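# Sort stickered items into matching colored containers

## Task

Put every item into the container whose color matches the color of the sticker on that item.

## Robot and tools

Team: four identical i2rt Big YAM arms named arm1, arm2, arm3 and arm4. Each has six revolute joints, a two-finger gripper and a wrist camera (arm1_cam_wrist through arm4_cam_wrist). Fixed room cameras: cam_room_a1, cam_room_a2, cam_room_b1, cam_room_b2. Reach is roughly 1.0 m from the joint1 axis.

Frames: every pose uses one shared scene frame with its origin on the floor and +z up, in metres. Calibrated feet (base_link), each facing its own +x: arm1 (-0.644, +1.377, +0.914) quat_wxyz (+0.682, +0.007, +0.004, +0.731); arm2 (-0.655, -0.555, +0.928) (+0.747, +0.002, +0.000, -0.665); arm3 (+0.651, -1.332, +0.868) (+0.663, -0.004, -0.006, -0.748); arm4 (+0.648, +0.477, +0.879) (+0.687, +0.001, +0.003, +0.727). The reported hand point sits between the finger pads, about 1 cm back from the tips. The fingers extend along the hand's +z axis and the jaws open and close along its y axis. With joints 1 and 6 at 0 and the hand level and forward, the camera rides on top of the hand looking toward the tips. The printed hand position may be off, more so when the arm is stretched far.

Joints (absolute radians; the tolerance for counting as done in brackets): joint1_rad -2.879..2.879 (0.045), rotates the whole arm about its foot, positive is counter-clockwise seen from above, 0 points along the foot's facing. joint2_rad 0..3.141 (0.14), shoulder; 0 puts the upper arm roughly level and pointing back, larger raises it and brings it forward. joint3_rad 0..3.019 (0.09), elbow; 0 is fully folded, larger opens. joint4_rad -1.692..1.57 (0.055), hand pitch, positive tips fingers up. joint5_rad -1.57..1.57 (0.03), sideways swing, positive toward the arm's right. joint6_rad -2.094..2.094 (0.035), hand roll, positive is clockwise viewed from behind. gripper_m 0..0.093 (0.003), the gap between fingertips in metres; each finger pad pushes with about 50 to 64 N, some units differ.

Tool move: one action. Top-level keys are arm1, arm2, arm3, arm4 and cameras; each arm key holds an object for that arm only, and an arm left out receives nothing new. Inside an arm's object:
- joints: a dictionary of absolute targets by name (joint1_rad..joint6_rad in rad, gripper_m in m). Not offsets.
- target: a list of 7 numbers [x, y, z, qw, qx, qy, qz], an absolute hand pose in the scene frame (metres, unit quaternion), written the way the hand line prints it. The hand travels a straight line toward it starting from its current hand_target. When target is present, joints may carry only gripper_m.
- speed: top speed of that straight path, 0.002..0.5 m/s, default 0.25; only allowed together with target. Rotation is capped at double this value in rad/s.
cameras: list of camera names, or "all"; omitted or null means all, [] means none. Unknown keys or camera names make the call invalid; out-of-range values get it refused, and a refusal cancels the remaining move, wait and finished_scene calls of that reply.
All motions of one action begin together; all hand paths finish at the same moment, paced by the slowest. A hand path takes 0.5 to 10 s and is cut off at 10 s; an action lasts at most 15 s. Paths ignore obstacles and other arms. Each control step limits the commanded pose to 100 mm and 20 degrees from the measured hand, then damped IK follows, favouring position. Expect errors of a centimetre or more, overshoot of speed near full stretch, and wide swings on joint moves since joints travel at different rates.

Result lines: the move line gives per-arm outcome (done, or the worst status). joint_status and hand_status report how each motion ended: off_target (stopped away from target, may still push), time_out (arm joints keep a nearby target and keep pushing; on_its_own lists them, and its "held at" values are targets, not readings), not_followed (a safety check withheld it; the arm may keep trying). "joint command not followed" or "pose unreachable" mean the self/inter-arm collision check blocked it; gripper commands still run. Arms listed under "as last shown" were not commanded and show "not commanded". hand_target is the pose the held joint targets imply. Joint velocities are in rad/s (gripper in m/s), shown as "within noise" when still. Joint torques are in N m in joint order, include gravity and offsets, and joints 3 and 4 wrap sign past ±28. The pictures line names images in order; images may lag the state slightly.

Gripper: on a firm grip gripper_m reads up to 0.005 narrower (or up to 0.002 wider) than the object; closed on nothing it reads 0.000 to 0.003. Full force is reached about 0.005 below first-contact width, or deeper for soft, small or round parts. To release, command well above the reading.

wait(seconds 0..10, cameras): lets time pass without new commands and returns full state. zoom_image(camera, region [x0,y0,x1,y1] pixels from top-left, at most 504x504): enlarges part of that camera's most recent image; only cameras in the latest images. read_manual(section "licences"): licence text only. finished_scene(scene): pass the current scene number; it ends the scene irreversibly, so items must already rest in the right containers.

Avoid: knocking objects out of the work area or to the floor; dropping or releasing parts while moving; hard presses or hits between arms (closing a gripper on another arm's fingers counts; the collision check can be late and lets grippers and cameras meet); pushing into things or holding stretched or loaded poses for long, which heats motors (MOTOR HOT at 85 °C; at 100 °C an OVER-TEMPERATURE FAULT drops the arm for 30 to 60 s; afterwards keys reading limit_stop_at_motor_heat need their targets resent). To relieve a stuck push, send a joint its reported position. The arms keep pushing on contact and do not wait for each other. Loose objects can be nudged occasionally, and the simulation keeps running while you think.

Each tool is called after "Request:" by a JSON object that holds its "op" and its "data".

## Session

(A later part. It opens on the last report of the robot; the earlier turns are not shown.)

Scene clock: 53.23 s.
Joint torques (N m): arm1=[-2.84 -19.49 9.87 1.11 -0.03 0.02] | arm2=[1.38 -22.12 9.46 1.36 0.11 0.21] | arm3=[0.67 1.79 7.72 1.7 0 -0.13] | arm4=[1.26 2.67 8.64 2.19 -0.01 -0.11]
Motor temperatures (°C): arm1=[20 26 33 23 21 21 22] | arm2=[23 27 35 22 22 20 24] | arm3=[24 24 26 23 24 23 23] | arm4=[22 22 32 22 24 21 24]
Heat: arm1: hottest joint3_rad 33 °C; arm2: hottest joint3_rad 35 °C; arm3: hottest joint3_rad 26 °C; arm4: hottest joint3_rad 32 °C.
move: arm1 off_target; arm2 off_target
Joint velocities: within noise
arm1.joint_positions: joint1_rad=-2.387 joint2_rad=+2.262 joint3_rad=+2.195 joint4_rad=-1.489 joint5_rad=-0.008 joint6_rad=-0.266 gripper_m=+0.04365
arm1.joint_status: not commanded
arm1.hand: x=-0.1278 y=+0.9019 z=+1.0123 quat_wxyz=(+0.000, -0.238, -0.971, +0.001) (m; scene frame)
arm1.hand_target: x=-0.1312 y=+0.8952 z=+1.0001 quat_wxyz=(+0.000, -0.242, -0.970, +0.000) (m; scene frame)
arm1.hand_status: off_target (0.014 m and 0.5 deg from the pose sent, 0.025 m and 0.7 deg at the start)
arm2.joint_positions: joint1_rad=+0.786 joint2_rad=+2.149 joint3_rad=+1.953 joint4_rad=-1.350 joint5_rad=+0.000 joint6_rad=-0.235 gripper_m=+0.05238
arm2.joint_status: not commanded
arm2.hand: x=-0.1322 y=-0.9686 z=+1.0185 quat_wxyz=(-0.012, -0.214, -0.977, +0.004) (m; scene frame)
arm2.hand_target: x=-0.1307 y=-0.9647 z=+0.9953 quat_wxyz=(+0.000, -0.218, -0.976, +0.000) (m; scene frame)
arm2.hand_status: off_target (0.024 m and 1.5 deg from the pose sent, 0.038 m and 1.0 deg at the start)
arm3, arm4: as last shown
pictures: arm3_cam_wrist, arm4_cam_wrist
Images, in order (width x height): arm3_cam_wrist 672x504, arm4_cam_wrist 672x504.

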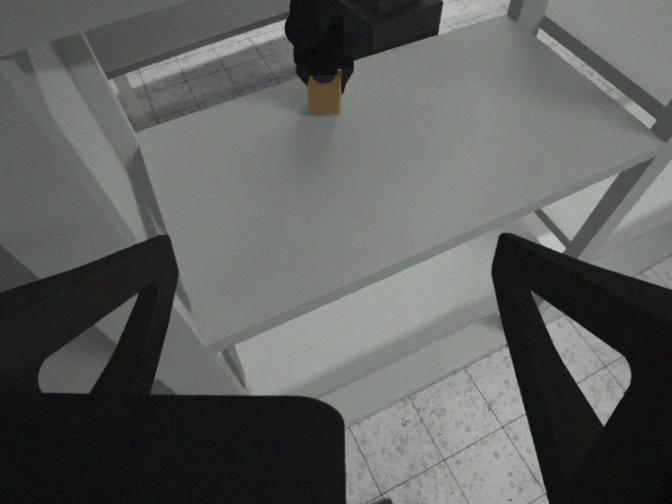

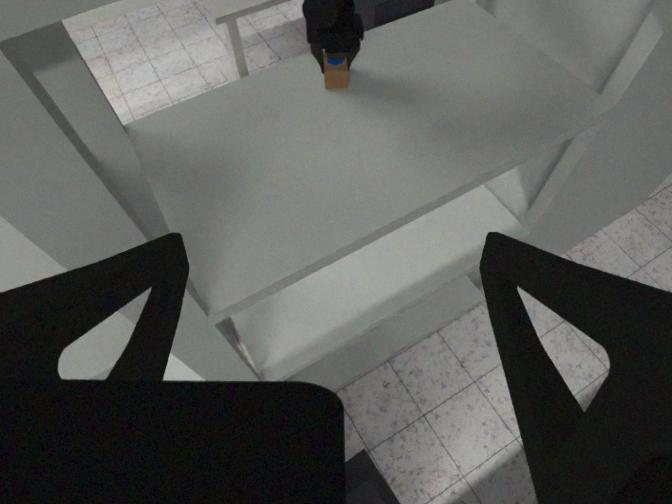

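Request:
{"op": "move", "data": {"arm1": {"target": [-0.131, 0.895, 0.994, 0, -0.2419, -0.9703, 0], "speed": 0.06}, "arm2": {"target": [-0.13, -0.965, 0.98, 0, 0.2181, 0.9759, 0], "speed": 0.06}, "cameras": []}}

Request:
{"op": "move", "data": {"arm1": {"joints": {"gripper_m": 0.093}}, "arm2": {"joints": {"gripper_m": 0.093}}, "cameras": ["arm1_cam_wrist", "arm2_cam_wrist"]}}

Request:
{"op": "move", "data": {"arm1": {"target": [-0.34, 1.095, 1.12, 0, -0.2419, -0.9703, 0], "speed": 0.35}, "arm2": {"target": [-0.324, -0.816, 1.12, 0, 0.2181, 0.9759, 0], "speed": 0.35}, "cameras": ["arm3_cam_wrist", "arm4_cam_wrist"]}}

Request:
{"op": "move", "data": {"arm3": {"target": [-0.029, -1.025, 1.12, 0.1078, -0.8457, 0.1867, 0.4883], "speed": 0.4}, "arm4": {"target": [-0.040, 0.868, 1.09, 0.1298, -0.8363, 0.2249, 0.4828], "speed": 0.4}, "cameras": ["arm3_cam_wrist", "arm4_cam_wrist"]}}

Scene clock: 67.90 s.
Joint torques (N m): arm1=[-2.49 -19.37 8.83 1.4 -0.06 0] | arm2=[1.32 -21.3 9.13 1.47 0.08 0.21] | arm3=[0.44 1.79 7.73 1.68 0 -0.13] | arm4=[0.85 2.55 8.76 2.26 0.01 -0.1]
Motor temperatures (°C): arm1=[20 27 33 23 21 21 22] | arm2=[23 28 34 22 22 20 24] | arm3=[24 24 27 23 24 23 23] | arm4=[22 22 33 22 24 21 24]
Heat: arm1: hottest joint3_rad 33 °C; arm2: hottest joint3_rad 34 °C; arm3: hottest joint3_rad 27 °C; arm4: hottest joint3_rad 33 °C.
move: arm1 off_target; arm2 off_target
Joint velocities: within noise
arm1.joint_positions: joint1_rad=-2.387 joint2_rad=+2.262 joint3_rad=+2.191 joint4_rad=-1.486 joint5_rad=-0.008 joint6_rad=-0.266 gripper_m=+0.04365
arm1.joint_status: not commanded
arm1.hand: x=-0.1279 y=+0.9019 z=+1.0112 quat_wxyz=(+0.000, -0.238, -0.971, +0.001) (m; scene frame)
arm1.hand_target: x=-0.1313 y=+0.8955 z=+0.9941 quat_wxyz=(+0.000, -0.242, -0.970, +0.000) (m; scene frame)
arm1.hand_status: off_target (0.019 m and 0.5 deg from the pose sent, 0.020 m and 0.5 deg at the start)
arm2.joint_positions: joint1_rad=+0.786 joint2_rad=+2.153 joint3_rad=+1.935 joint4_rad=-1.319 joint5_rad=+0.001 joint6_rad=-0.235 gripper_m=+0.05238
arm2.joint_status: not commanded
arm2.hand: x=-0.1312 y=-0.9695 z=+1.0085 quat_wxyz=(-0.015, -0.214, -0.977, +0.006) (m; scene frame)
arm2.hand_target: x=-0.1309 y=-0.9645 z=+0.9805 quat_wxyz=(+0.000, -0.218, -0.976, +0.000) (m; scene frame)
arm2.hand_status: off_target (0.029 m and 1.9 deg from the pose sent, 0.039 m and 1.5 deg at the start)
arm3, arm4: as last shown
pictures: none
No camera images: "cameras" was empty.

Scene clock: 68.50 s.
Joint torques (N m): arm1=[-2.84 -20.13 10.61 0.95 -0.04 0] | arm2=[1.38 -21.42 9.13 1.4 0.08 0.2] | arm3=[0.44 1.85 7.72 1.65 0 -0.12] | arm4=[0.97 2.61 8.79 2.11 -0.01 -0.06]
Motor temperatures (°C): arm1=[20 27 33 23 21 21 22] | arm2=[23 28 34 22 22 20 24] | arm3=[24 24 27 23 24 23 23] | arm4=[22 22 33 22 24 21 24]
Heat: arm1: hottest joint3_rad 33 °C; arm2: hottest joint3_rad 34 °C; arm3: hottest joint3_rad 27 °C; arm4: hottest joint3_rad 33 °C.
move: arm1 done; arm2 done
Joint velocities: within noise
arm1.joint_positions: joint1_rad=-2.387 joint2_rad=+2.264 joint3_rad=+2.172 joint4_rad=-1.468 joint5_rad=-0.008 joint6_rad=-0.266 gripper_m=+0.09297
arm1.joint_status: all done
arm1.hand: x=-0.1287 y=+0.9026 z=+1.0024 quat_wxyz=(+0.001, -0.238, -0.971, +0.000) (m; scene frame)
arm1.hand_target: x=-0.1313 y=+0.8955 z=+0.9943 quat_wxyz=(+0.000, -0.242, -0.970, +0.000) (m; scene frame)
arm1.hand_status: not commanded
arm2.joint_positions: joint1_rad=+0.786 joint2_rad=+2.154 joint3_rad=+1.935 joint4_rad=-1.317 joint5_rad=+0.001 joint6_rad=-0.235 gripper_m=+0.09293
arm2.joint_status: all done
arm2.hand: x=-0.1308 y=-0.9698 z=+1.0083 quat_wxyz=(-0.016, -0.215, -0.977, +0.006) (m; scene frame)
arm2.hand_target: x=-0.1310 y=-0.9645 z=+0.9804 quat_wxyz=(+0.000, -0.218, -0.976, +0.000) (m; scene frame)
arm2.hand_status: not commanded
arm3, arm4: as last shown
pictures: arm1_cam_wrist, arm2_cam_wrist
Images, in order (width x height): arm1_cam_wrist 672x504, arm2_cam_wrist 672x504.

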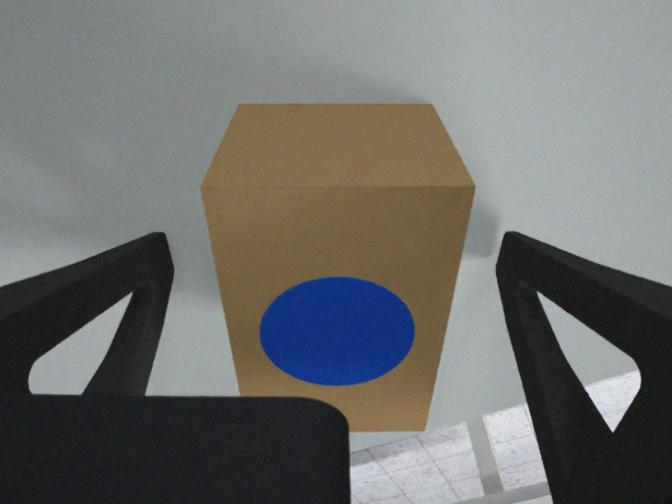

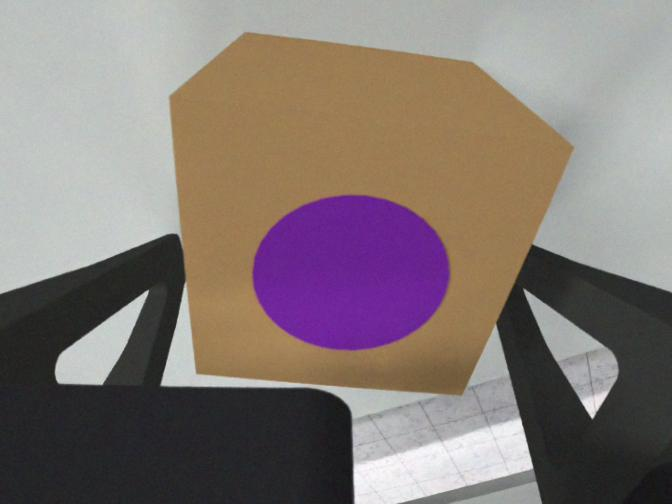

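Scene clock: 70.10 s.
Joint torques (N m): arm1=[-2.49 -8.59 10.41 0.29 0.06 0] | arm2=[1.14 -12.69 9.26 0.35 -0.14 0.18] | arm3=[0.32 1.67 7.72 1.68 0 -0.12] | arm4=[1.38 2.49 8.58 2.13 -0.03 -0.11]
Motor temperatures (°C): arm1=[20 27 33 23 21 21 22] | arm2=[23 28 34 22 22 20 24] | arm3=[24 24 27 23 24 23 23] | arm4=[22 22 33 22 24 21 24]
Heat: arm1: hottest joint3_rad 33 °C; arm2: hottest joint3_rad 34 °C; arm3: hottest joint3_rad 27 °C; arm4: hottest joint3_rad 33 °C.
move: arm1 done; arm2 off_target
Joint velocities: within noise
arm1.joint_positions: joint1_rad=-2.390 joint2_rad=+1.409 joint3_rad=+1.265 joint4_rad=-1.397 joint5_rad=-0.010 joint6_rad=-0.264 gripper_m=+0.09297
arm1.joint_status: not commanded
arm1.hand: x=-0.3374 y=+1.0958 z=+1.1234 quat_wxyz=(-0.008, -0.241, -0.970, +0.003) (m; scene frame)
arm1.hand_target: x=-0.3400 y=+1.0951 z=+1.1200 quat_wxyz=(+0.000, -0.242, -0.970, +0.000) (m; scene frame)
arm1.hand_status: done (0.004 m and 1.0 deg from the pose sent, 0.309 m and 0.5 deg at the start)
arm2.joint_positions: joint1_rad=+0.787 joint2_rad=+1.446 joint3_rad=+1.271 joint4_rad=-1.358 joint5_rad=+0.006 joint6_rad=-0.235 gripper_m=+0.09294
arm2.joint_status: not commanded
arm2.hand: x=-0.3202 y=-0.8215 z=+1.1305 quat_wxyz=(-0.016, -0.214, -0.977, +0.009) (m; scene frame)
arm2.hand_target: x=-0.3240 y=-0.8161 z=+1.1203 quat_wxyz=(+0.000, -0.218, -0.976, +0.000) (m; scene frame)
arm2.hand_status: off_target (0.012 m and 2.2 deg from the pose sent, 0.271 m and 2.0 deg at the start)
arm3, arm4: as last shown
pictures: arm3_cam_wrist, arm4_cam_wrist
Images, in order (width x height): arm3_cam_wrist 672x504, arm4_cam_wrist 672x504.

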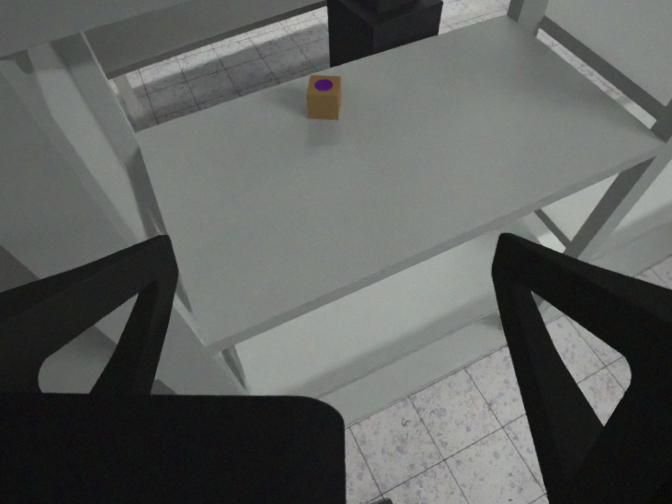

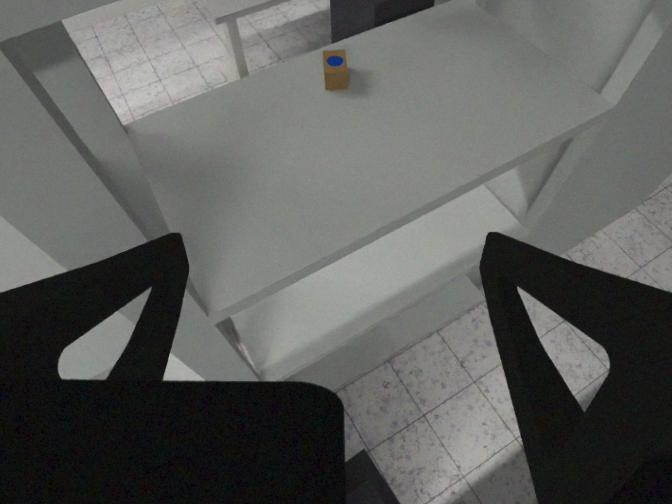

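Scene clock: 72.67 s.
Joint torques (N m): arm1=[-2.84 -8.47 10.54 0.18 0.02 -0.04] | arm2=[1.08 -12.51 9.28 0.31 -0.15 0.18] | arm3=[2.32 -21.13 13.82 2.04 0.12 -0.12] | arm4=[1.67 -22.77 12.55 1.39 0.19 -0.08]
Motor temperatures (°C): arm1=[20 27 33 23 21 21 22] | arm2=[23 28 34 22 22 20 24] | arm3=[24 24 27 23 24 23 23] | arm4=[22 22 33 22 24 21 24]
Heat: arm1: hottest joint3_rad 33 °C; arm2: hottest joint3_rad 34 °C; arm3: hottest joint3_rad 27 °C; arm4: hottest joint3_rad 33 °C.
move: arm3 off_target; arm4 off_target
Joint velocities: within noise
arm1, arm2: as last shown
arm3.joint_positions: joint1_rad=-1.873 joint2_rad=+1.775 joint3_rad=+1.420 joint4_rad=-0.236 joint5_rad=+0.022 joint6_rad=+0.007 gripper_m=+0.09399
arm3.joint_status: not commanded
arm3.hand: x=-0.0108 y=-1.0260 z=+1.0802 quat_wxyz=(+0.101, -0.862, +0.197, +0.457) (m; scene frame)
arm3.hand_target: x=-0.0264 y=-1.0260 z=+1.1202 quat_wxyz=(+0.108, -0.846, +0.187, +0.488) (m; scene frame)
arm3.hand_status: off_target (0.044 m and 4.3 deg from the pose sent, 0.617 m and 9.1 deg at the start)
arm4.joint_positions: joint1_rad=+0.996 joint2_rad=+1.928 joint3_rad=+1.529 joint4_rad=-0.181 joint5_rad=+0.013 joint6_rad=+0.014 gripper_m=+0.09398
arm4.joint_status: not commanded
arm4.hand: x=-0.0235 y=+0.8648 z=+1.0596 quat_wxyz=(-0.122, +0.847, -0.236, -0.461) (m; scene frame)
arm4.hand_target: x=-0.0383 y=+0.8669 z=+1.0904 quat_wxyz=(-0.130, +0.836, -0.225, -0.483) (m; scene frame)
arm4.hand_status: off_target (0.035 m and 3.2 deg from the pose sent, 0.676 m and 7.6 deg at the start)
pictures: arm3_cam_wrist, arm4_cam_wrist
Images, in order (width x height): arm3_cam_wrist 672x504, arm4_cam_wrist 672x504.

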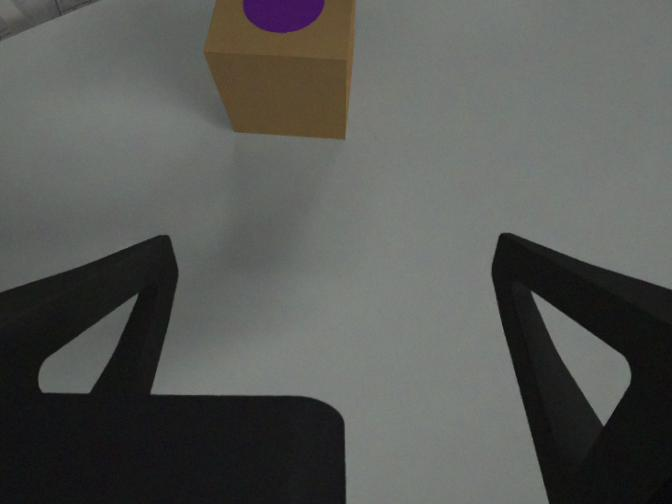

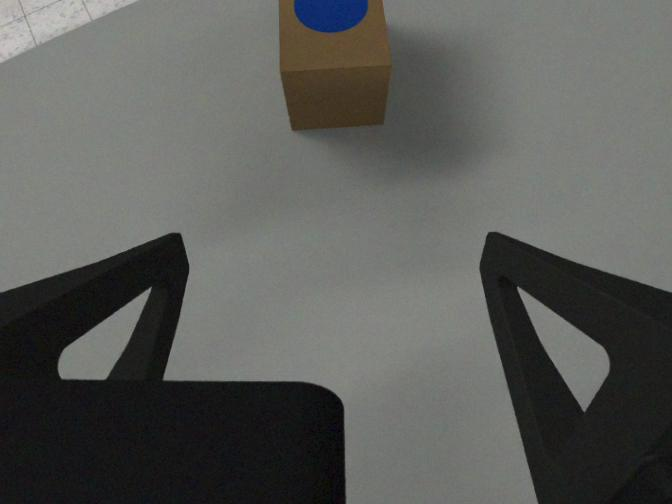

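Request:
{"op": "move", "data": {"arm3": {"target": [-0.136, -0.999, 1.065, 0.101, -0.8482, 0.1749, 0.4897], "speed": 0.15}, "arm4": {"target": [-0.138, 0.924, 1.04, 0.1298, -0.8363, 0.2249, 0.4828], "speed": 0.15}, "cameras": ["arm3_cam_wrist", "arm4_cam_wrist"]}}

Scene clock: 86.77 s.
Joint torques (N m): arm1=[-2.55 -8.41 10.3 0.25 0.04 -0.06] | arm2=[1.14 -12.57 9.26 0.31 -0.14 0.19] | arm3=[2.55 -24.47 14.11 1.36 -0.08 -0.12] | arm4=[1.2 -25.76 13.03 0.98 0.11 -0.06]
Motor temperatures (°C): arm1=[20 27 34 23 21 21 22] | arm2=[23 27 33 22 22 20 23] | arm3=[24 25 30 23 24 23 23] | arm4=[22 23 35 22 24 21 24]
Heat: arm1: hottest joint3_rad 34 °C; arm2: hottest joint3_rad 33 °C; arm3: hottest joint3_rad 30 °C; arm4: hottest joint3_rad 35 °C.
move: arm3 off_target; arm4 off_target
Joint velocities: within noise
arm1, arm2: as last shown
arm3.joint_positions: joint1_rad=-1.856 joint2_rad=+2.081 joint3_rad=+1.766 joint4_rad=-0.242 joint5_rad=+0.021 joint6_rad=+0.004 gripper_m=+0.09399
arm3.joint_status: not commanded
arm3.hand: x=-0.1173 y=-0.9943 z=+1.0415 quat_wxyz=(+0.100, -0.856, +0.186, +0.472) (m; scene frame)
arm3.hand_target: x=-0.1342 y=-0.9999 z=+1.0652 quat_wxyz=(+0.101, -0.848, +0.175, +0.490) (m; scene frame)
arm3.hand_status: off_target (0.030 m and 2.6 deg from the pose sent, 0.129 m and 4.8 deg at the start)
arm4.joint_positions: joint1_rad=+0.996 joint2_rad=+2.256 joint3_rad=+1.980 joint4_rad=-0.269 joint5_rad=+0.013 joint6_rad=+0.014 gripper_m=+0.09398
arm4.joint_status: not commanded
arm4.hand: x=-0.1246 y=+0.9223 z=+1.0304 quat_wxyz=(-0.126, +0.839, -0.233, -0.475) (m; scene frame)
arm4.hand_target: x=-0.1370 y=+0.9233 z=+1.0401 quat_wxyz=(-0.130, +0.836, -0.225, -0.483) (m; scene frame)
arm4.hand_status: off_target (0.017 m and 1.4 deg from the pose sent, 0.130 m and 3.2 deg at the start)
pictures: arm3_cam_wrist, arm4_cam_wrist
Images, in order (width x height): arm3_cam_wrist 672x504, arm4_cam_wrist 672x504.

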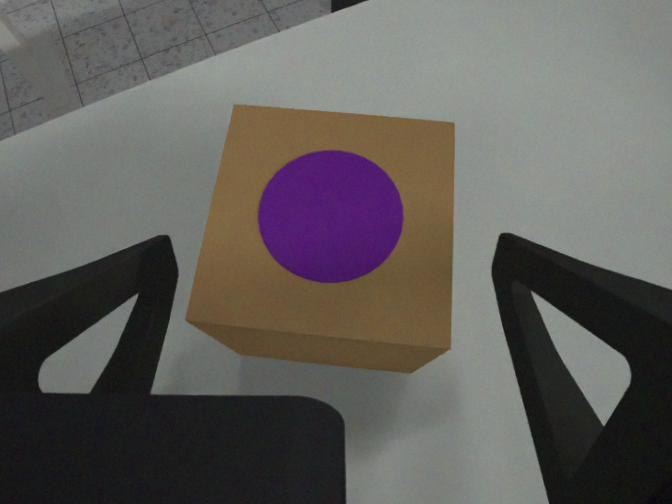

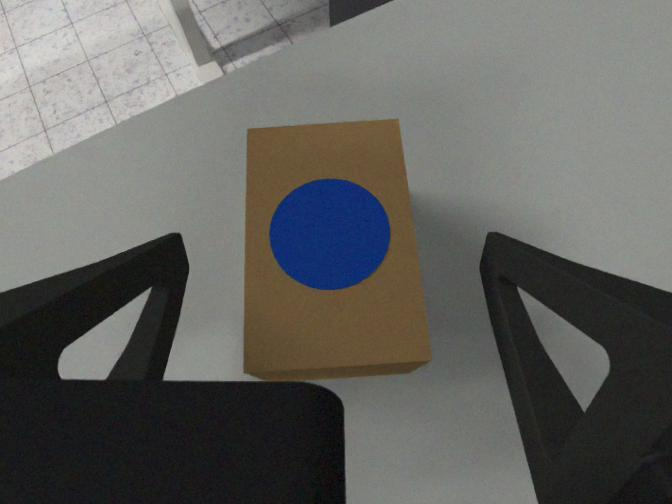

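Request:
{"op": "move", "data": {"arm3": {"joints": {"gripper_m": 0.02}}, "arm4": {"joints": {"gripper_m": 0.02}}, "cameras": []}}

Request:
{"op": "move", "data": {"arm3": {"target": [0.45, -1.245, 1.45, 0.101, -0.8482, 0.1749, 0.4897], "speed": 0.4}, "arm4": {"target": [0.432, 0.602, 1.42, 0.1298, -0.8363, 0.2249, 0.4828], "speed": 0.4}, "cameras": ["arm3_cam_wrist", "arm4_cam_wrist"]}}

Request:
{"op": "move", "data": {"arm3": {"joints": {"joint1_rad": 1.831}}, "arm4": {"joints": {"joint1_rad": -1.880}}, "cameras": ["arm3_cam_wrist", "arm4_cam_wrist"]}}

Request:
{"op": "move", "data": {"arm3": {"target": [1.13, -1.265, 0.90, 0.2582, -0.0674, 0.9636, 0.0181], "speed": 0.4}, "arm4": {"target": [1.126, 0.353, 0.90, 0.2567, 0.1219, 0.9582, -0.0327], "speed": 0.4}, "cameras": ["arm3_cam_wrist", "arm4_cam_wrist", "cam_room_a1", "cam_room_a2"]}}

Scene clock: 109.13 s.
Joint torques (N m): arm1=[-2.32 -7.82 10.28 -0.02 0.02 0] | arm2=[1.08 -12.51 9.28 0.32 -0.14 0.19] | arm3=[2.43 -24.41 14.11 1.32 -0.05 -0.12] | arm4=[1.49 -25.41 12.86 0.81 0.11 -0.07]
Motor temperatures (°C): arm1=[20 26 34 23 21 21 21] | arm2=[23 27 33 22 22 20 23] | arm3=[24 26 31 23 24 23 23] | arm4=[22 25 38 22 24 21 24]
Heat: arm1: hottest joint3_rad 34 °C; arm2: hottest joint3_rad 33 °C; arm3: hottest joint3_rad 31 °C; arm4: hottest joint3_rad 38 °C.
move: arm3 off_target; arm4 off_target
Joint velocities: within noise
arm1, arm2: as last shown
arm3.joint_positions: joint1_rad=-1.856 joint2_rad=+2.081 joint3_rad=+1.766 joint4_rad=-0.243 joint5_rad=+0.020 joint6_rad=+0.004 gripper_m=+0.05367
arm3.joint_status: gripper_m off_target (ended at +0.05370, target +0.02000)
arm3.hand: x=-0.1174 y=-0.9945 z=+1.0414 quat_wxyz=(+0.100, -0.856, +0.186, +0.472) (m; scene frame)
arm3.hand_target: x=-0.1341 y=-0.9998 z=+1.0651 quat_wxyz=(+0.101, -0.848, +0.175, +0.490) (m; scene frame)
arm3.hand_status: not commanded
arm4.joint_positions: joint1_rad=+0.996 joint2_rad=+2.256 joint3_rad=+1.980 joint4_rad=-0.270 joint5_rad=+0.013 joint6_rad=+0.013 gripper_m=+0.04444
arm4.joint_status: gripper_m off_target (ended at +0.04447, target +0.02000)
arm4.hand: x=-0.1245 y=+0.9223 z=+1.0305 quat_wxyz=(-0.126, +0.839, -0.233, -0.475) (m; scene frame)
arm4.hand_target: x=-0.1369 y=+0.9233 z=+1.0400 quat_wxyz=(-0.130, +0.836, -0.225, -0.483) (m; scene frame)
arm4.hand_status: not commanded
pictures: none
No camera images: "cameras" was empty.

Scene clock: 111.97 s.
Joint torques (N m): arm1=[-2.02 -8.47 10.3 0.13 0.08 0.01] | arm2=[1.03 -12.45 9.29 0.31 -0.14 0.19] | arm3=[2.14 2.02 9.4 1.51 0.14 0.02] | arm4=[1.38 2.14 9.33 1.1 0.22 0.03]
Motor temperatures (°C): arm1=[20 26 34 23 21 21 21] | arm2=[23 27 33 22 22 20 23] | arm3=[24 26 31 23 24 23 23] | arm4=[22 25 38 22 24 21 25]
Heat: arm1: hottest joint3_rad 34 °C; arm2: hottest joint3_rad 33 °C; arm3: hottest joint3_rad 31 °C; arm4: hottest joint3_rad 38 °C.
move: arm3 off_target; arm4 done
Joint velocities: within noise
arm1, arm2: as last shown
arm3.joint_positions: joint1_rad=-1.744 joint2_rad=+0.639 joint3_rad=+1.494 joint4_rad=-1.397 joint5_rad=+0.112 joint6_rad=+0.044 gripper_m=+0.05367
arm3.joint_status: not commanded
arm3.hand: x=+0.4467 y=-1.2415 z=+1.4388 quat_wxyz=(+0.104, -0.853, +0.177, +0.480) (m; scene frame)
arm3.hand_target: x=+0.4502 y=-1.2449 z=+1.4498 quat_wxyz=(+0.101, -0.848, +0.175, +0.490) (m; scene frame)
arm3.hand_status: off_target (0.012 m and 1.4 deg from the pose sent, 0.743 m and 2.5 deg at the start)
arm4.joint_positions: joint1_rad=+1.022 joint2_rad=+0.618 joint3_rad=+1.335 joint4_rad=-1.253 joint5_rad=+0.034 joint6_rad=+0.012 gripper_m=+0.04444
arm4.joint_status: not commanded
arm4.hand: x=+0.4313 y=+0.6037 z=+1.4105 quat_wxyz=(-0.130, +0.839, -0.226, -0.478) (m; scene frame)
arm4.hand_target: x=+0.4320 y=+0.6020 z=+1.4198 quat_wxyz=(-0.130, +0.836, -0.225, -0.483) (m; scene frame)
arm4.hand_status: done (0.010 m and 0.6 deg from the pose sent, 0.751 m and 1.4 deg at the start)
pictures: arm3_cam_wrist, arm4_cam_wrist
Images, in order (width x height): arm3_cam_wrist 672x504, arm4_cam_wrist 672x504.

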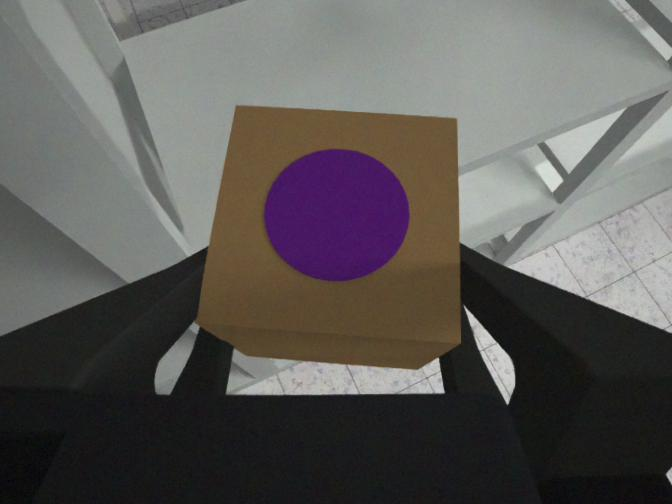

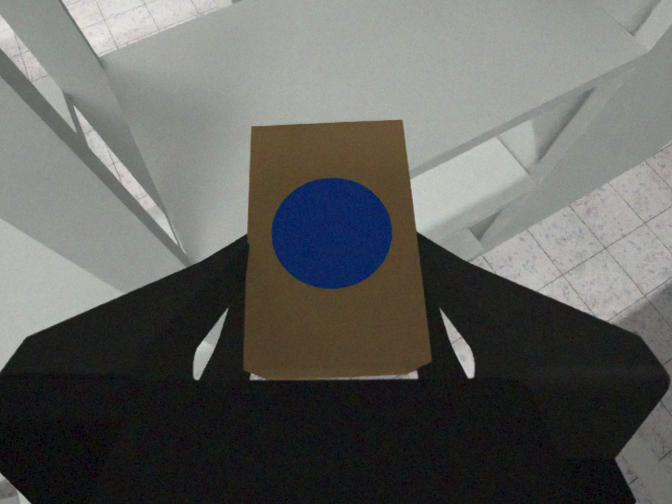

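Scene clock: 114.50 s.
Joint torques (N m): arm1=[-2.37 -8.41 10.43 0.05 0.07 -0.01] | arm2=[1.08 -12.51 9.28 0.31 -0.15 0.19] | arm3=[2.02 2.14 9.4 1.51 0.15 0.01] | arm4=[0.32 1.9 9.39 1.11 0.1 0.08]
Motor temperatures (°C): arm1=[20 26 34 23 21 21 21] | arm2=[23 27 33 22 22 20 23] | arm3=[24 26 31 23 24 23 23] | arm4=[22 25 38 22 24 21 25]
Heat: arm1: hottest joint3_rad 34 °C; arm2: hottest joint3_rad 33 °C; arm3: hottest joint3_rad 31 °C; arm4: hottest joint3_rad 38 °C.
move: arm3 done; arm4 done
Joint velocities: within noise
arm1, arm2: as last shown
arm3.joint_positions: joint1_rad=+1.820 joint2_rad=+0.639 joint3_rad=+1.494 joint4_rad=-1.397 joint5_rad=+0.113 joint6_rad=+0.045 gripper_m=+0.05390
arm3.joint_status: all done
arm3.hand: x=+0.8696 y=-1.3154 z=+1.4403 quat_wxyz=(-0.494, +0.012, -0.869, +0.012) (m; scene frame)
arm3.hand_target: x=+0.8651 y=-1.3137 z=+1.4513 quat_wxyz=(-0.503, +0.013, -0.864, +0.007) (m; scene frame)
arm3.hand_status: not commanded
arm4.joint_positions: joint1_rad=-1.877 joint2_rad=+0.621 joint3_rad=+1.335 joint4_rad=-1.253 joint5_rad=+0.038 joint6_rad=+0.012 gripper_m=+0.04469
arm4.joint_status: all done
arm4.hand: x=+0.8938 y=+0.4100 z=+1.4083 quat_wxyz=(-0.486, -0.122, -0.862, +0.076) (m; scene frame)
arm4.hand_target: x=+0.8912 y=+0.4099 z=+1.4182 quat_wxyz=(-0.491, -0.124, -0.859, +0.077) (m; scene frame)
arm4.hand_status: not commanded
pictures: arm3_cam_wrist, arm4_cam_wrist
Images, in order (width x height): arm3_cam_wrist 672x504, arm4_cam_wrist 672x504.

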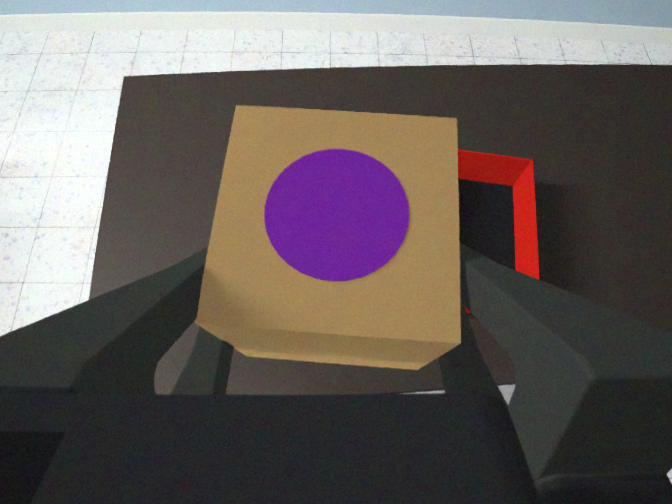

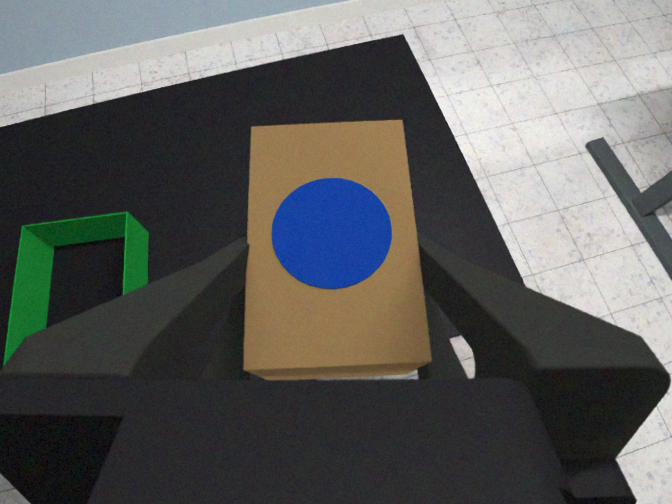

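Scene clock: 116.90 s.
Joint torques (N m): arm1=[-1.9 -8.7 10.4 0.13 0.08 -0.02] | arm2=[1.14 -12.45 9.28 0.31 -0.14 0.18] | arm3=[1.49 -13.92 9.95 1.5 -0.07 -0.12] | arm4=[0.26 -13.92 8.81 1.31 -0.05 -0.07]
Motor temperatures (°C): arm1=[20 26 34 23 21 21 21] | arm2=[23 27 33 22 22 20 23] | arm3=[24 26 31 23 24 23 24] | arm4=[22 25 38 22 24 21 25]
Heat: arm1: hottest joint3_rad 34 °C; arm2: hottest joint3_rad 33 °C; arm3: hottest joint3_rad 31 °C; arm4: hottest joint3_rad 38 °C.
move: arm3 off_target; arm4 off_target
Joint velocities: within noise
arm1, arm2: as last shown
arm3.joint_positions: joint1_rad=+1.820 joint2_rad=+1.566 joint3_rad=+0.750 joint4_rad=-0.298 joint5_rad=-0.013 joint6_rad=+0.009 gripper_m=+0.05380
arm3.joint_status: not commanded
arm3.hand: x=+1.1054 y=-1.2711 z=+0.8781 quat_wxyz=(-0.226, +0.061, -0.972, -0.015) (m; scene frame)
arm3.hand_target: x=+1.1288 y=-1.2651 z=+0.9008 quat_wxyz=(-0.258, +0.067, -0.964, -0.018) (m; scene frame)
arm3.hand_status: off_target (0.033 m and 3.9 deg from the pose sent, 0.602 m and 30.1 deg at the start)
arm4.joint_positions: joint1_rad=-1.877 joint2_rad=+1.609 joint3_rad=+0.771 joint4_rad=-0.270 joint5_rad=-0.001 joint6_rad=+0.011 gripper_m=+0.04468
arm4.joint_status: not commanded
arm4.hand: x=+1.1025 y=+0.3611 z=+0.8796 quat_wxyz=(-0.226, -0.126, -0.966, +0.029) (m; scene frame)
arm4.hand_target: x=+1.1249 y=+0.3533 z=+0.9008 quat_wxyz=(-0.257, -0.122, -0.958, +0.033) (m; scene frame)
arm4.hand_status: off_target (0.032 m and 3.7 deg from the pose sent, 0.562 m and 29.0 deg at the start)
pictures: arm3_cam_wrist, arm4_cam_wrist, cam_room_a1, cam_room_a2
Images, in order (width x height): arm3_cam_wrist 672x504, arm4_cam_wrist 672x504, cam_room_a1 672x504, cam_room_a2 672x504.

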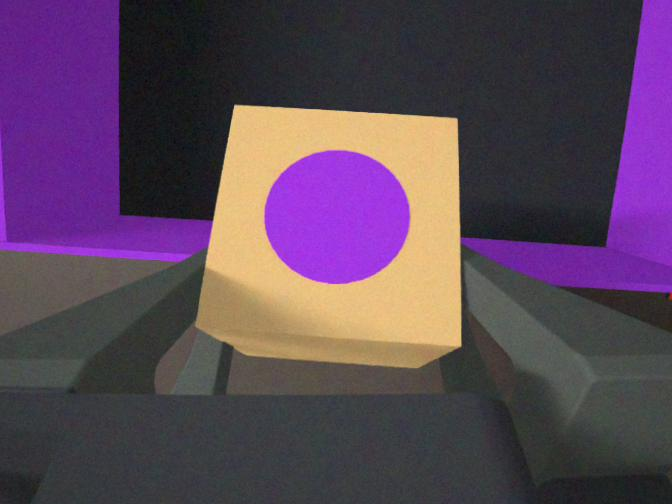

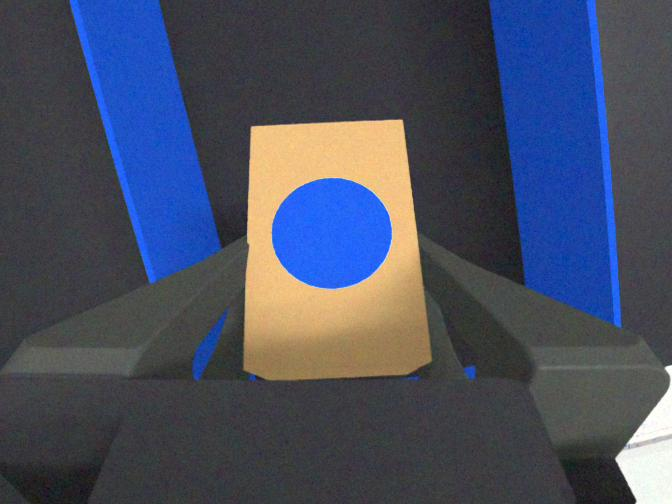

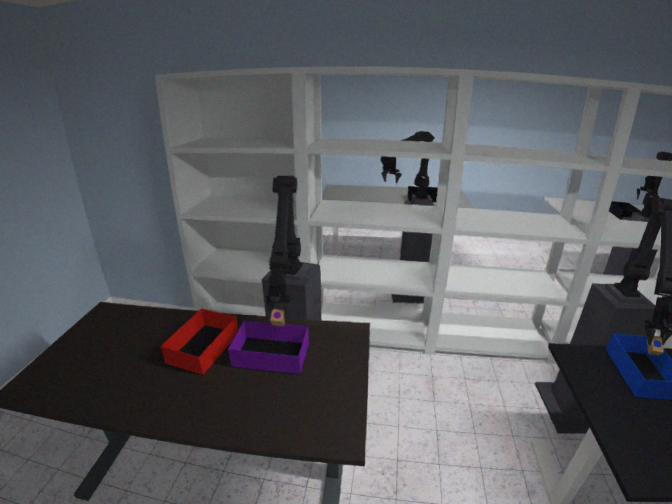

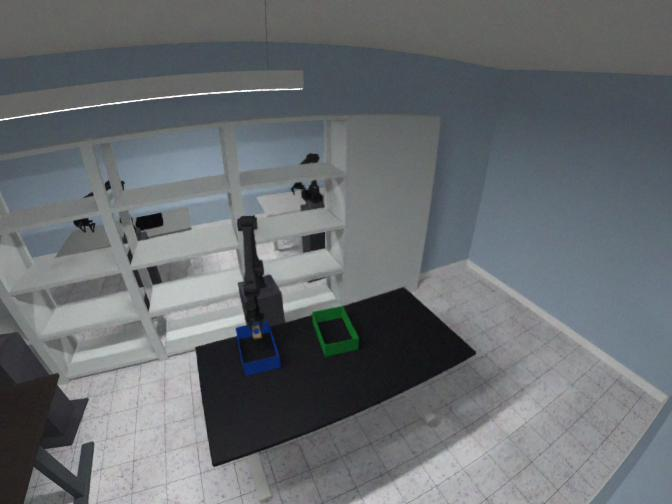

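Request:
{"op": "move", "data": {"arm3": {"target": [1.205, -1.285, 0.85, 0.2582, -0.0674, 0.9636, 0.0181], "speed": 0.3}, "arm4": {"target": [1.155, 0.335, 0.85, 0.2567, 0.1219, 0.9582, -0.0327], "speed": 0.3}, "cameras": ["arm3_cam_wrist", "arm4_cam_wrist"]}}

Request:
{"op": "move", "data": {"arm3": {"target": [1.205, -1.285, 0.785, 0.2582, -0.0674, 0.9636, 0.0181], "speed": 0.15}, "arm4": {"target": [1.155, 0.335, 0.785, 0.2567, 0.1219, 0.9582, -0.0327], "speed": 0.15}, "cameras": ["arm3_cam_wrist", "arm4_cam_wrist", "cam_room_a1", "cam_room_a2"]}}

Scene clock: 132.83 s.
Joint torques (N m): arm1=[-1.61 -8.64 10.35 0.2 0.07 0.02] | arm2=[1.03 -12.51 9.26 0.34 -0.14 0.19] | arm3=[0.5 -17.26 9.25 1.44 -0.08 -0.11] | arm4=[-0.09 -14.62 8.14 1.43 -0.04 -0.11]
Motor temperatures (°C): arm1=[20 26 34 23 21 21 21] | arm2=[23 26 32 22 22 20 23] | arm3=[24 26 30 23 24 23 24] | arm4=[22 25 38 22 24 21 25]
Heat: arm1: hottest joint3_rad 34 °C; arm2: hottest joint3_rad 32 °C; arm3: hottest joint3_rad 30 °C; arm4: hottest joint3_rad 38 °C.
move: arm3 off_target; arm4 off_target
Joint velocities: within noise
arm1, arm2: as last shown
arm3.joint_positions: joint1_rad=+1.771 joint2_rad=+1.821 joint3_rad=+0.932 joint4_rad=-0.216 joint5_rad=-0.043 joint6_rad=-0.045 gripper_m=+0.05380
arm3.joint_status: not commanded
arm3.hand: x=+1.1810 y=-1.2831 z=+0.8318 quat_wxyz=(-0.230, +0.067, -0.971, -0.018) (m; scene frame)
arm3.hand_target: x=+1.2039 y=-1.2852 z=+0.8507 quat_wxyz=(-0.258, +0.067, -0.964, -0.018) (m; scene frame)
arm3.hand_status: off_target (0.030 m and 3.3 deg from the pose sent, 0.104 m and 3.9 deg at the start)
arm4.joint_positions: joint1_rad=-1.899 joint2_rad=+1.776 joint3_rad=+0.836 joint4_rad=-0.154 joint5_rad=-0.012 joint6_rad=-0.004 gripper_m=+0.04468
arm4.joint_status: not commanded
arm4.hand: x=+1.1329 y=+0.3435 z=+0.8374 quat_wxyz=(-0.232, -0.128, -0.964, +0.029) (m; scene frame)
arm4.hand_target: x=+1.1541 y=+0.3353 z=+0.8508 quat_wxyz=(-0.257, -0.122, -0.958, +0.033) (m; scene frame)
arm4.hand_status: off_target (0.027 m and 3.0 deg from the pose sent, 0.066 m and 3.7 deg at the start)
pictures: arm3_cam_wrist, arm4_cam_wrist
Images, in order (width x height): arm3_cam_wrist 672x504, arm4_cam_wrist 672x504.

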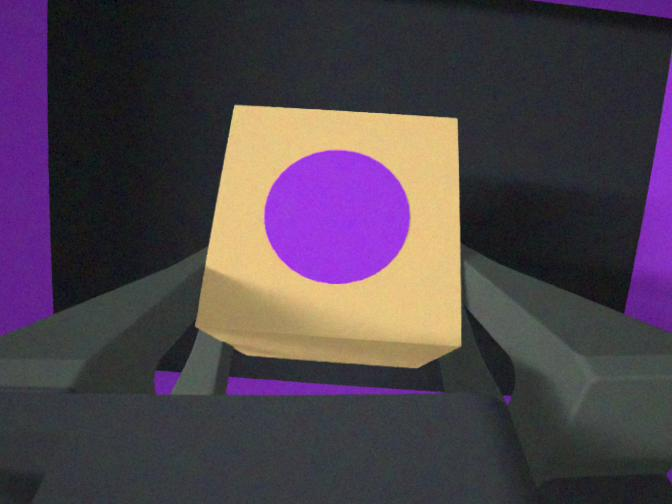

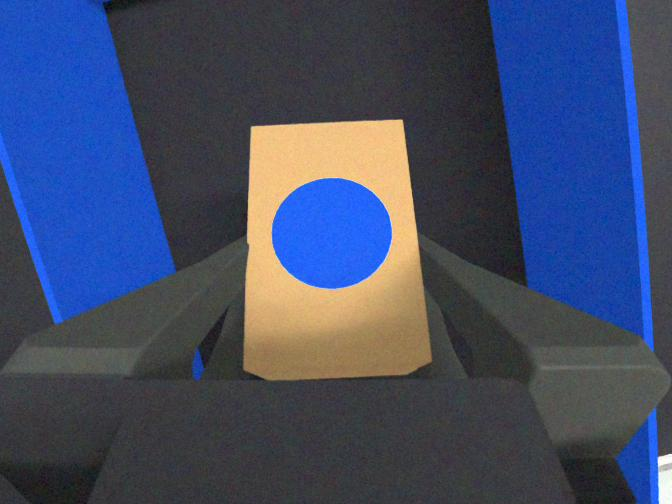

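Scene clock: 133.90 s.
Joint torques (N m): arm1=[-1.96 -8.41 10.47 0.21 0.09 -0.02] | arm2=[1.08 -12.45 9.26 0.34 -0.15 0.18] | arm3=[0.73 -17.79 6.99 1.54 -0.05 -0.11] | arm4=[0.67 -16.32 6.28 1.51 -0.02 -0.1]
Motor temperatures (°C): arm1=[20 26 34 23 21 21 21] | arm2=[23 26 32 22 22 20 23] | arm3=[24 26 30 23 24 23 24] | arm4=[22 25 38 22 24 21 26]
Heat: arm1: hottest joint3_rad 34 °C; arm2: hottest joint3_rad 32 °C; arm3: hottest joint3_rad 30 °C; arm4: hottest joint3_rad 38 °C.
move: arm3 off_target; arm4 off_target
Joint velocities: within noise
arm1.joint_positions: joint1_rad=-2.390 joint2_rad=+1.409 joint3_rad=+1.265 joint4_rad=-1.397 joint5_rad=-0.010 joint6_rad=-0.264 gripper_m=+0.09297
arm1.joint_status: not commanded
arm1.hand: x=-0.3374 y=+1.0958 z=+1.1234 quat_wxyz=(-0.008, -0.241, -0.970, +0.003) (m; scene frame)
arm1.hand_target: x=-0.3400 y=+1.0951 z=+1.1200 quat_wxyz=(+0.000, -0.242, -0.970, +0.000) (m; scene frame)
arm1.hand_status: not commanded
arm2.joint_positions: joint1_rad=+0.787 joint2_rad=+1.446 joint3_rad=+1.271 joint4_rad=-1.358 joint5_rad=+0.006 joint6_rad=-0.235 gripper_m=+0.09294
arm2.joint_status: not commanded
arm2.hand: x=-0.3202 y=-0.8215 z=+1.1305 quat_wxyz=(-0.016, -0.214, -0.977, +0.009) (m; scene frame)
arm2.hand_target: x=-0.3240 y=-0.8161 z=+1.1203 quat_wxyz=(+0.000, -0.218, -0.976, +0.000) (m; scene frame)
arm2.hand_status: not commanded
arm3.joint_positions: joint1_rad=+1.771 joint2_rad=+1.969 joint3_rad=+0.932 joint4_rad=-0.052 joint5_rad=-0.044 joint6_rad=-0.045 gripper_m=+0.05379
arm3.joint_status: not commanded
arm3.hand: x=+1.1886 y=-1.2832 z=+0.7744 quat_wxyz=(-0.239, +0.067, -0.969, -0.019) (m; scene frame)
arm3.hand_target: x=+1.2045 y=-1.2851 z=+0.7854 quat_wxyz=(-0.258, +0.067, -0.964, -0.018) (m; scene frame)
arm3.hand_status: off_target (0.020 m and 2.3 deg from the pose sent, 0.053 m and 3.3 deg at the start)
arm4.joint_positions: joint1_rad=-1.899 joint2_rad=+1.942 joint3_rad=+0.836 joint4_rad=+0.020 joint5_rad=-0.012 joint6_rad=-0.004 gripper_m=+0.04468
arm4.joint_status: not commanded
arm4.hand: x=+1.1376 y=+0.3419 z=+0.7772 quat_wxyz=(-0.237, -0.128, -0.963, +0.029) (m; scene frame)
arm4.hand_target: x=+1.1546 y=+0.3352 z=+0.7856 quat_wxyz=(-0.257, -0.122, -0.958, +0.033) (m; scene frame)
arm4.hand_status: off_target (0.020 m and 2.4 deg from the pose sent, 0.057 m and 3.0 deg at the start)
pictures: arm3_cam_wrist, arm4_cam_wrist, cam_room_a1, cam_room_a2
Images, in order (width x height): arm3_cam_wrist 672x504, arm4_cam_wrist 672x504, cam_room_a1 672x504, cam_room_a2 672x504.

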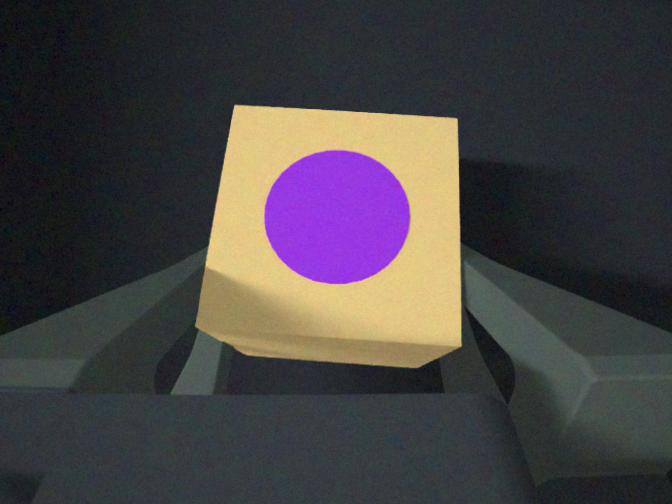

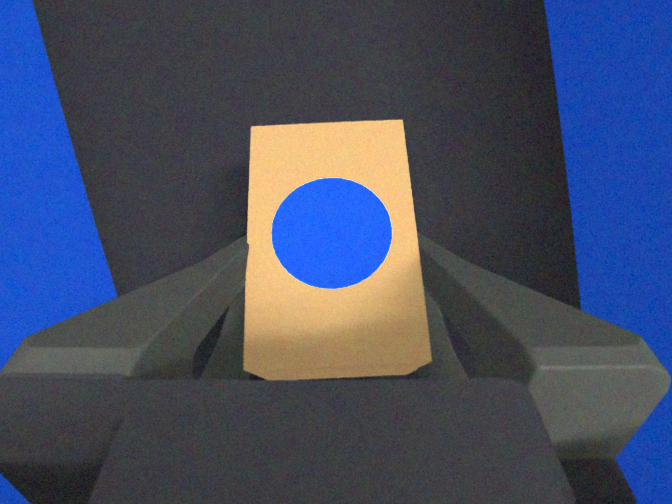

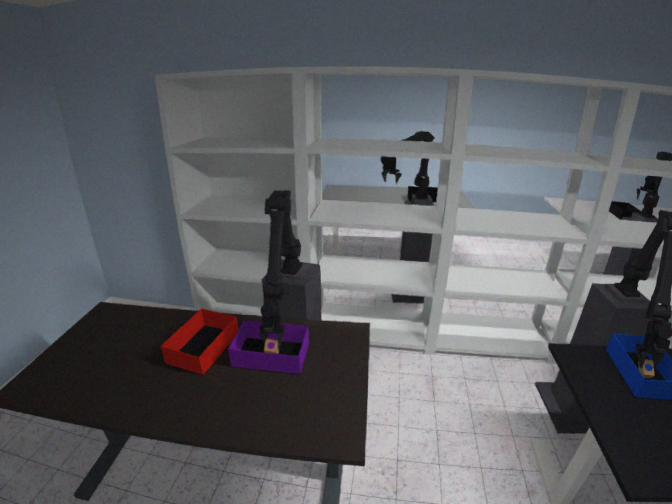

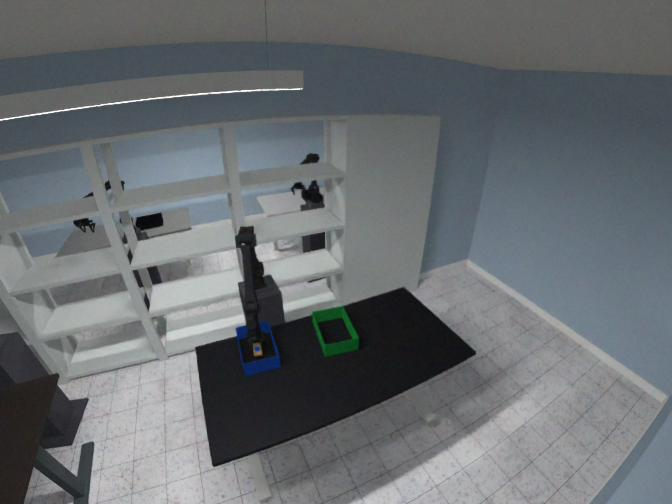

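Request:
{"op": "move", "data": {"arm3": {"target": [1.203, -1.285, 0.764, 0.2582, -0.0674, 0.9636, 0.0181], "speed": 0.08}, "arm4": {"target": [1.153, 0.335, 0.764, 0.2567, 0.1219, 0.9582, -0.0327], "speed": 0.08}, "cameras": []}}

Request:
{"op": "move", "data": {"arm3": {"target": [1.203, -1.285, 0.752, 0.2582, -0.0674, 0.9636, 0.0181], "speed": 0.06}, "arm4": {"target": [1.153, 0.335, 0.752, 0.2567, 0.1219, 0.9582, -0.0327], "speed": 0.06}, "cameras": ["arm3_cam_wrist", "arm4_cam_wrist"]}}

Scene clock: 138.57 s.
Joint torques (N m): arm1=[-2.02 -8.47 10.55 0.18 0.1 0.04] | arm2=[1.08 -12.51 9.26 0.32 -0.14 0.18] | arm3=[0.73 -14.86 6.54 1.4 -0.03 -0.1] | arm4=[0.32 -14.21 5.78 1.46 -0.08 -0.07]
Motor temperatures (°C): arm1=[20 26 35 23 21 21 21] | arm2=[23 26 32 22 22 20 23] | arm3=[24 26 30 23 24 23 24] | arm4=[22 25 37 22 24 21 26]
Heat: arm1: hottest joint3_rad 35 °C; arm2: hottest joint3_rad 32 °C; arm3: hottest joint3_rad 30 °C; arm4: hottest joint3_rad 37 °C.
move: arm3 done; arm4 off_target
Joint velocities: within noise
arm1, arm2: as last shown
arm3.joint_positions: joint1_rad=+1.771 joint2_rad=+1.987 joint3_rad=+0.932 joint4_rad=+0.008 joint5_rad=-0.044 joint6_rad=-0.045 gripper_m=+0.05379
arm3.joint_status: not commanded
arm3.hand: x=+1.1973 y=-1.2824 z=+0.7719 quat_wxyz=(-0.259, +0.067, -0.963, -0.019) (m; scene frame)
arm3.hand_target: x=+1.2027 y=-1.2850 z=+0.7641 quat_wxyz=(-0.258, +0.067, -0.964, -0.018) (m; scene frame)
arm3.hand_status: done (0.010 m and 0.1 deg from the pose sent, 0.018 m and 2.3 deg at the start)
arm4.joint_positions: joint1_rad=-1.899 joint2_rad=+1.974 joint3_rad=+0.838 joint4_rad=+0.080 joint5_rad=-0.012 joint6_rad=-0.008 gripper_m=+0.04468
arm4.joint_status: not commanded
arm4.hand: x=+1.1437 y=+0.3401 z=+0.7687 quat_wxyz=(-0.251, -0.125, -0.959, +0.032) (m; scene frame)
arm4.hand_target: x=+1.1525 y=+0.3352 z=+0.7641 quat_wxyz=(-0.256, -0.122, -0.958, +0.033) (m; scene frame)
arm4.hand_status: off_target (0.012 m and 0.8 deg from the pose sent, 0.021 m and 2.5 deg at the start)
pictures: none
No camera images: "cameras" was empty.

Scene clock: 139.53 s.
Joint torques (N m): arm1=[-1.9 -8.35 10.43 0.16 0.05 -0.01] | arm2=[1.14 -12.51 9.26 0.31 -0.13 0.17] | arm3=[0.73 -13.45 6.52 1.06 0.01 -0.11] | arm4=[0.73 -12.45 5.5 1.24 -0.06 -0.07]
Motor temperatures (°C): arm1=[20 26 35 23 21 21 21] | arm2=[23 26 32 22 22 20 23] | arm3=[24 26 30 23 24 23 24] | arm4=[22 25 37 22 24 21 26]
Heat: arm1: hottest joint3_rad 35 °C; arm2: hottest joint3_rad 32 °C; arm3: hottest joint3_rad 30 °C; arm4: hottest joint3_rad 37 °C.
move: arm3 off_target; arm4 off_target
Joint velocities: within noise
arm1, arm2: as last shown
arm3.joint_positions: joint1_rad=+1.771 joint2_rad=+1.998 joint3_rad=+0.932 joint4_rad=+0.044 joint5_rad=-0.045 joint6_rad=-0.045 gripper_m=+0.05379
arm3.joint_status: not commanded
arm3.hand: x=+1.2023 y=-1.2819 z=+0.7706 quat_wxyz=(-0.271, +0.068, -0.960, -0.020) (m; scene frame)
arm3.hand_target: x=+1.2021 y=-1.2850 z=+0.7525 quat_wxyz=(-0.258, +0.067, -0.964, -0.018) (m; scene frame)
arm3.hand_status: off_target (0.019 m and 1.5 deg from the pose sent, 0.021 m and 0.1 deg at the start)
arm4.joint_positions: joint1_rad=-1.899 joint2_rad=+1.990 joint3_rad=+0.846 joint4_rad=+0.117 joint5_rad=-0.012 joint6_rad=-0.008 gripper_m=+0.04468
arm4.joint_status: not commanded
arm4.hand: x=+1.1517 y=+0.3379 z=+0.7677 quat_wxyz=(-0.265, -0.125, -0.956, +0.034) (m; scene frame)
arm4.hand_target: x=+1.1524 y=+0.3352 z=+0.7525 quat_wxyz=(-0.257, -0.122, -0.958, +0.033) (m; scene frame)
arm4.hand_status: off_target (0.016 m and 1.0 deg from the pose sent, 0.020 m and 0.8 deg at the start)
pictures: arm3_cam_wrist, arm4_cam_wrist
Images, in order (width x height): arm3_cam_wrist 672x504, arm4_cam_wrist 672x504.

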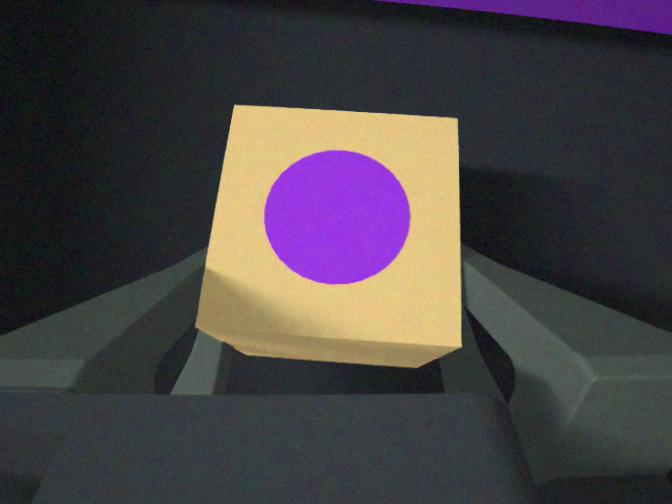

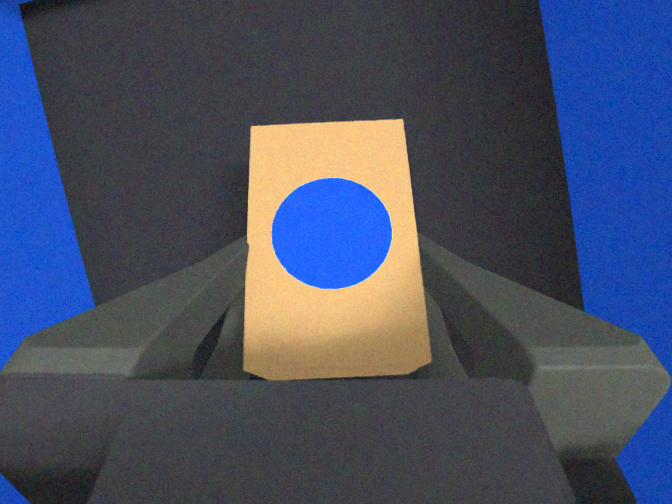

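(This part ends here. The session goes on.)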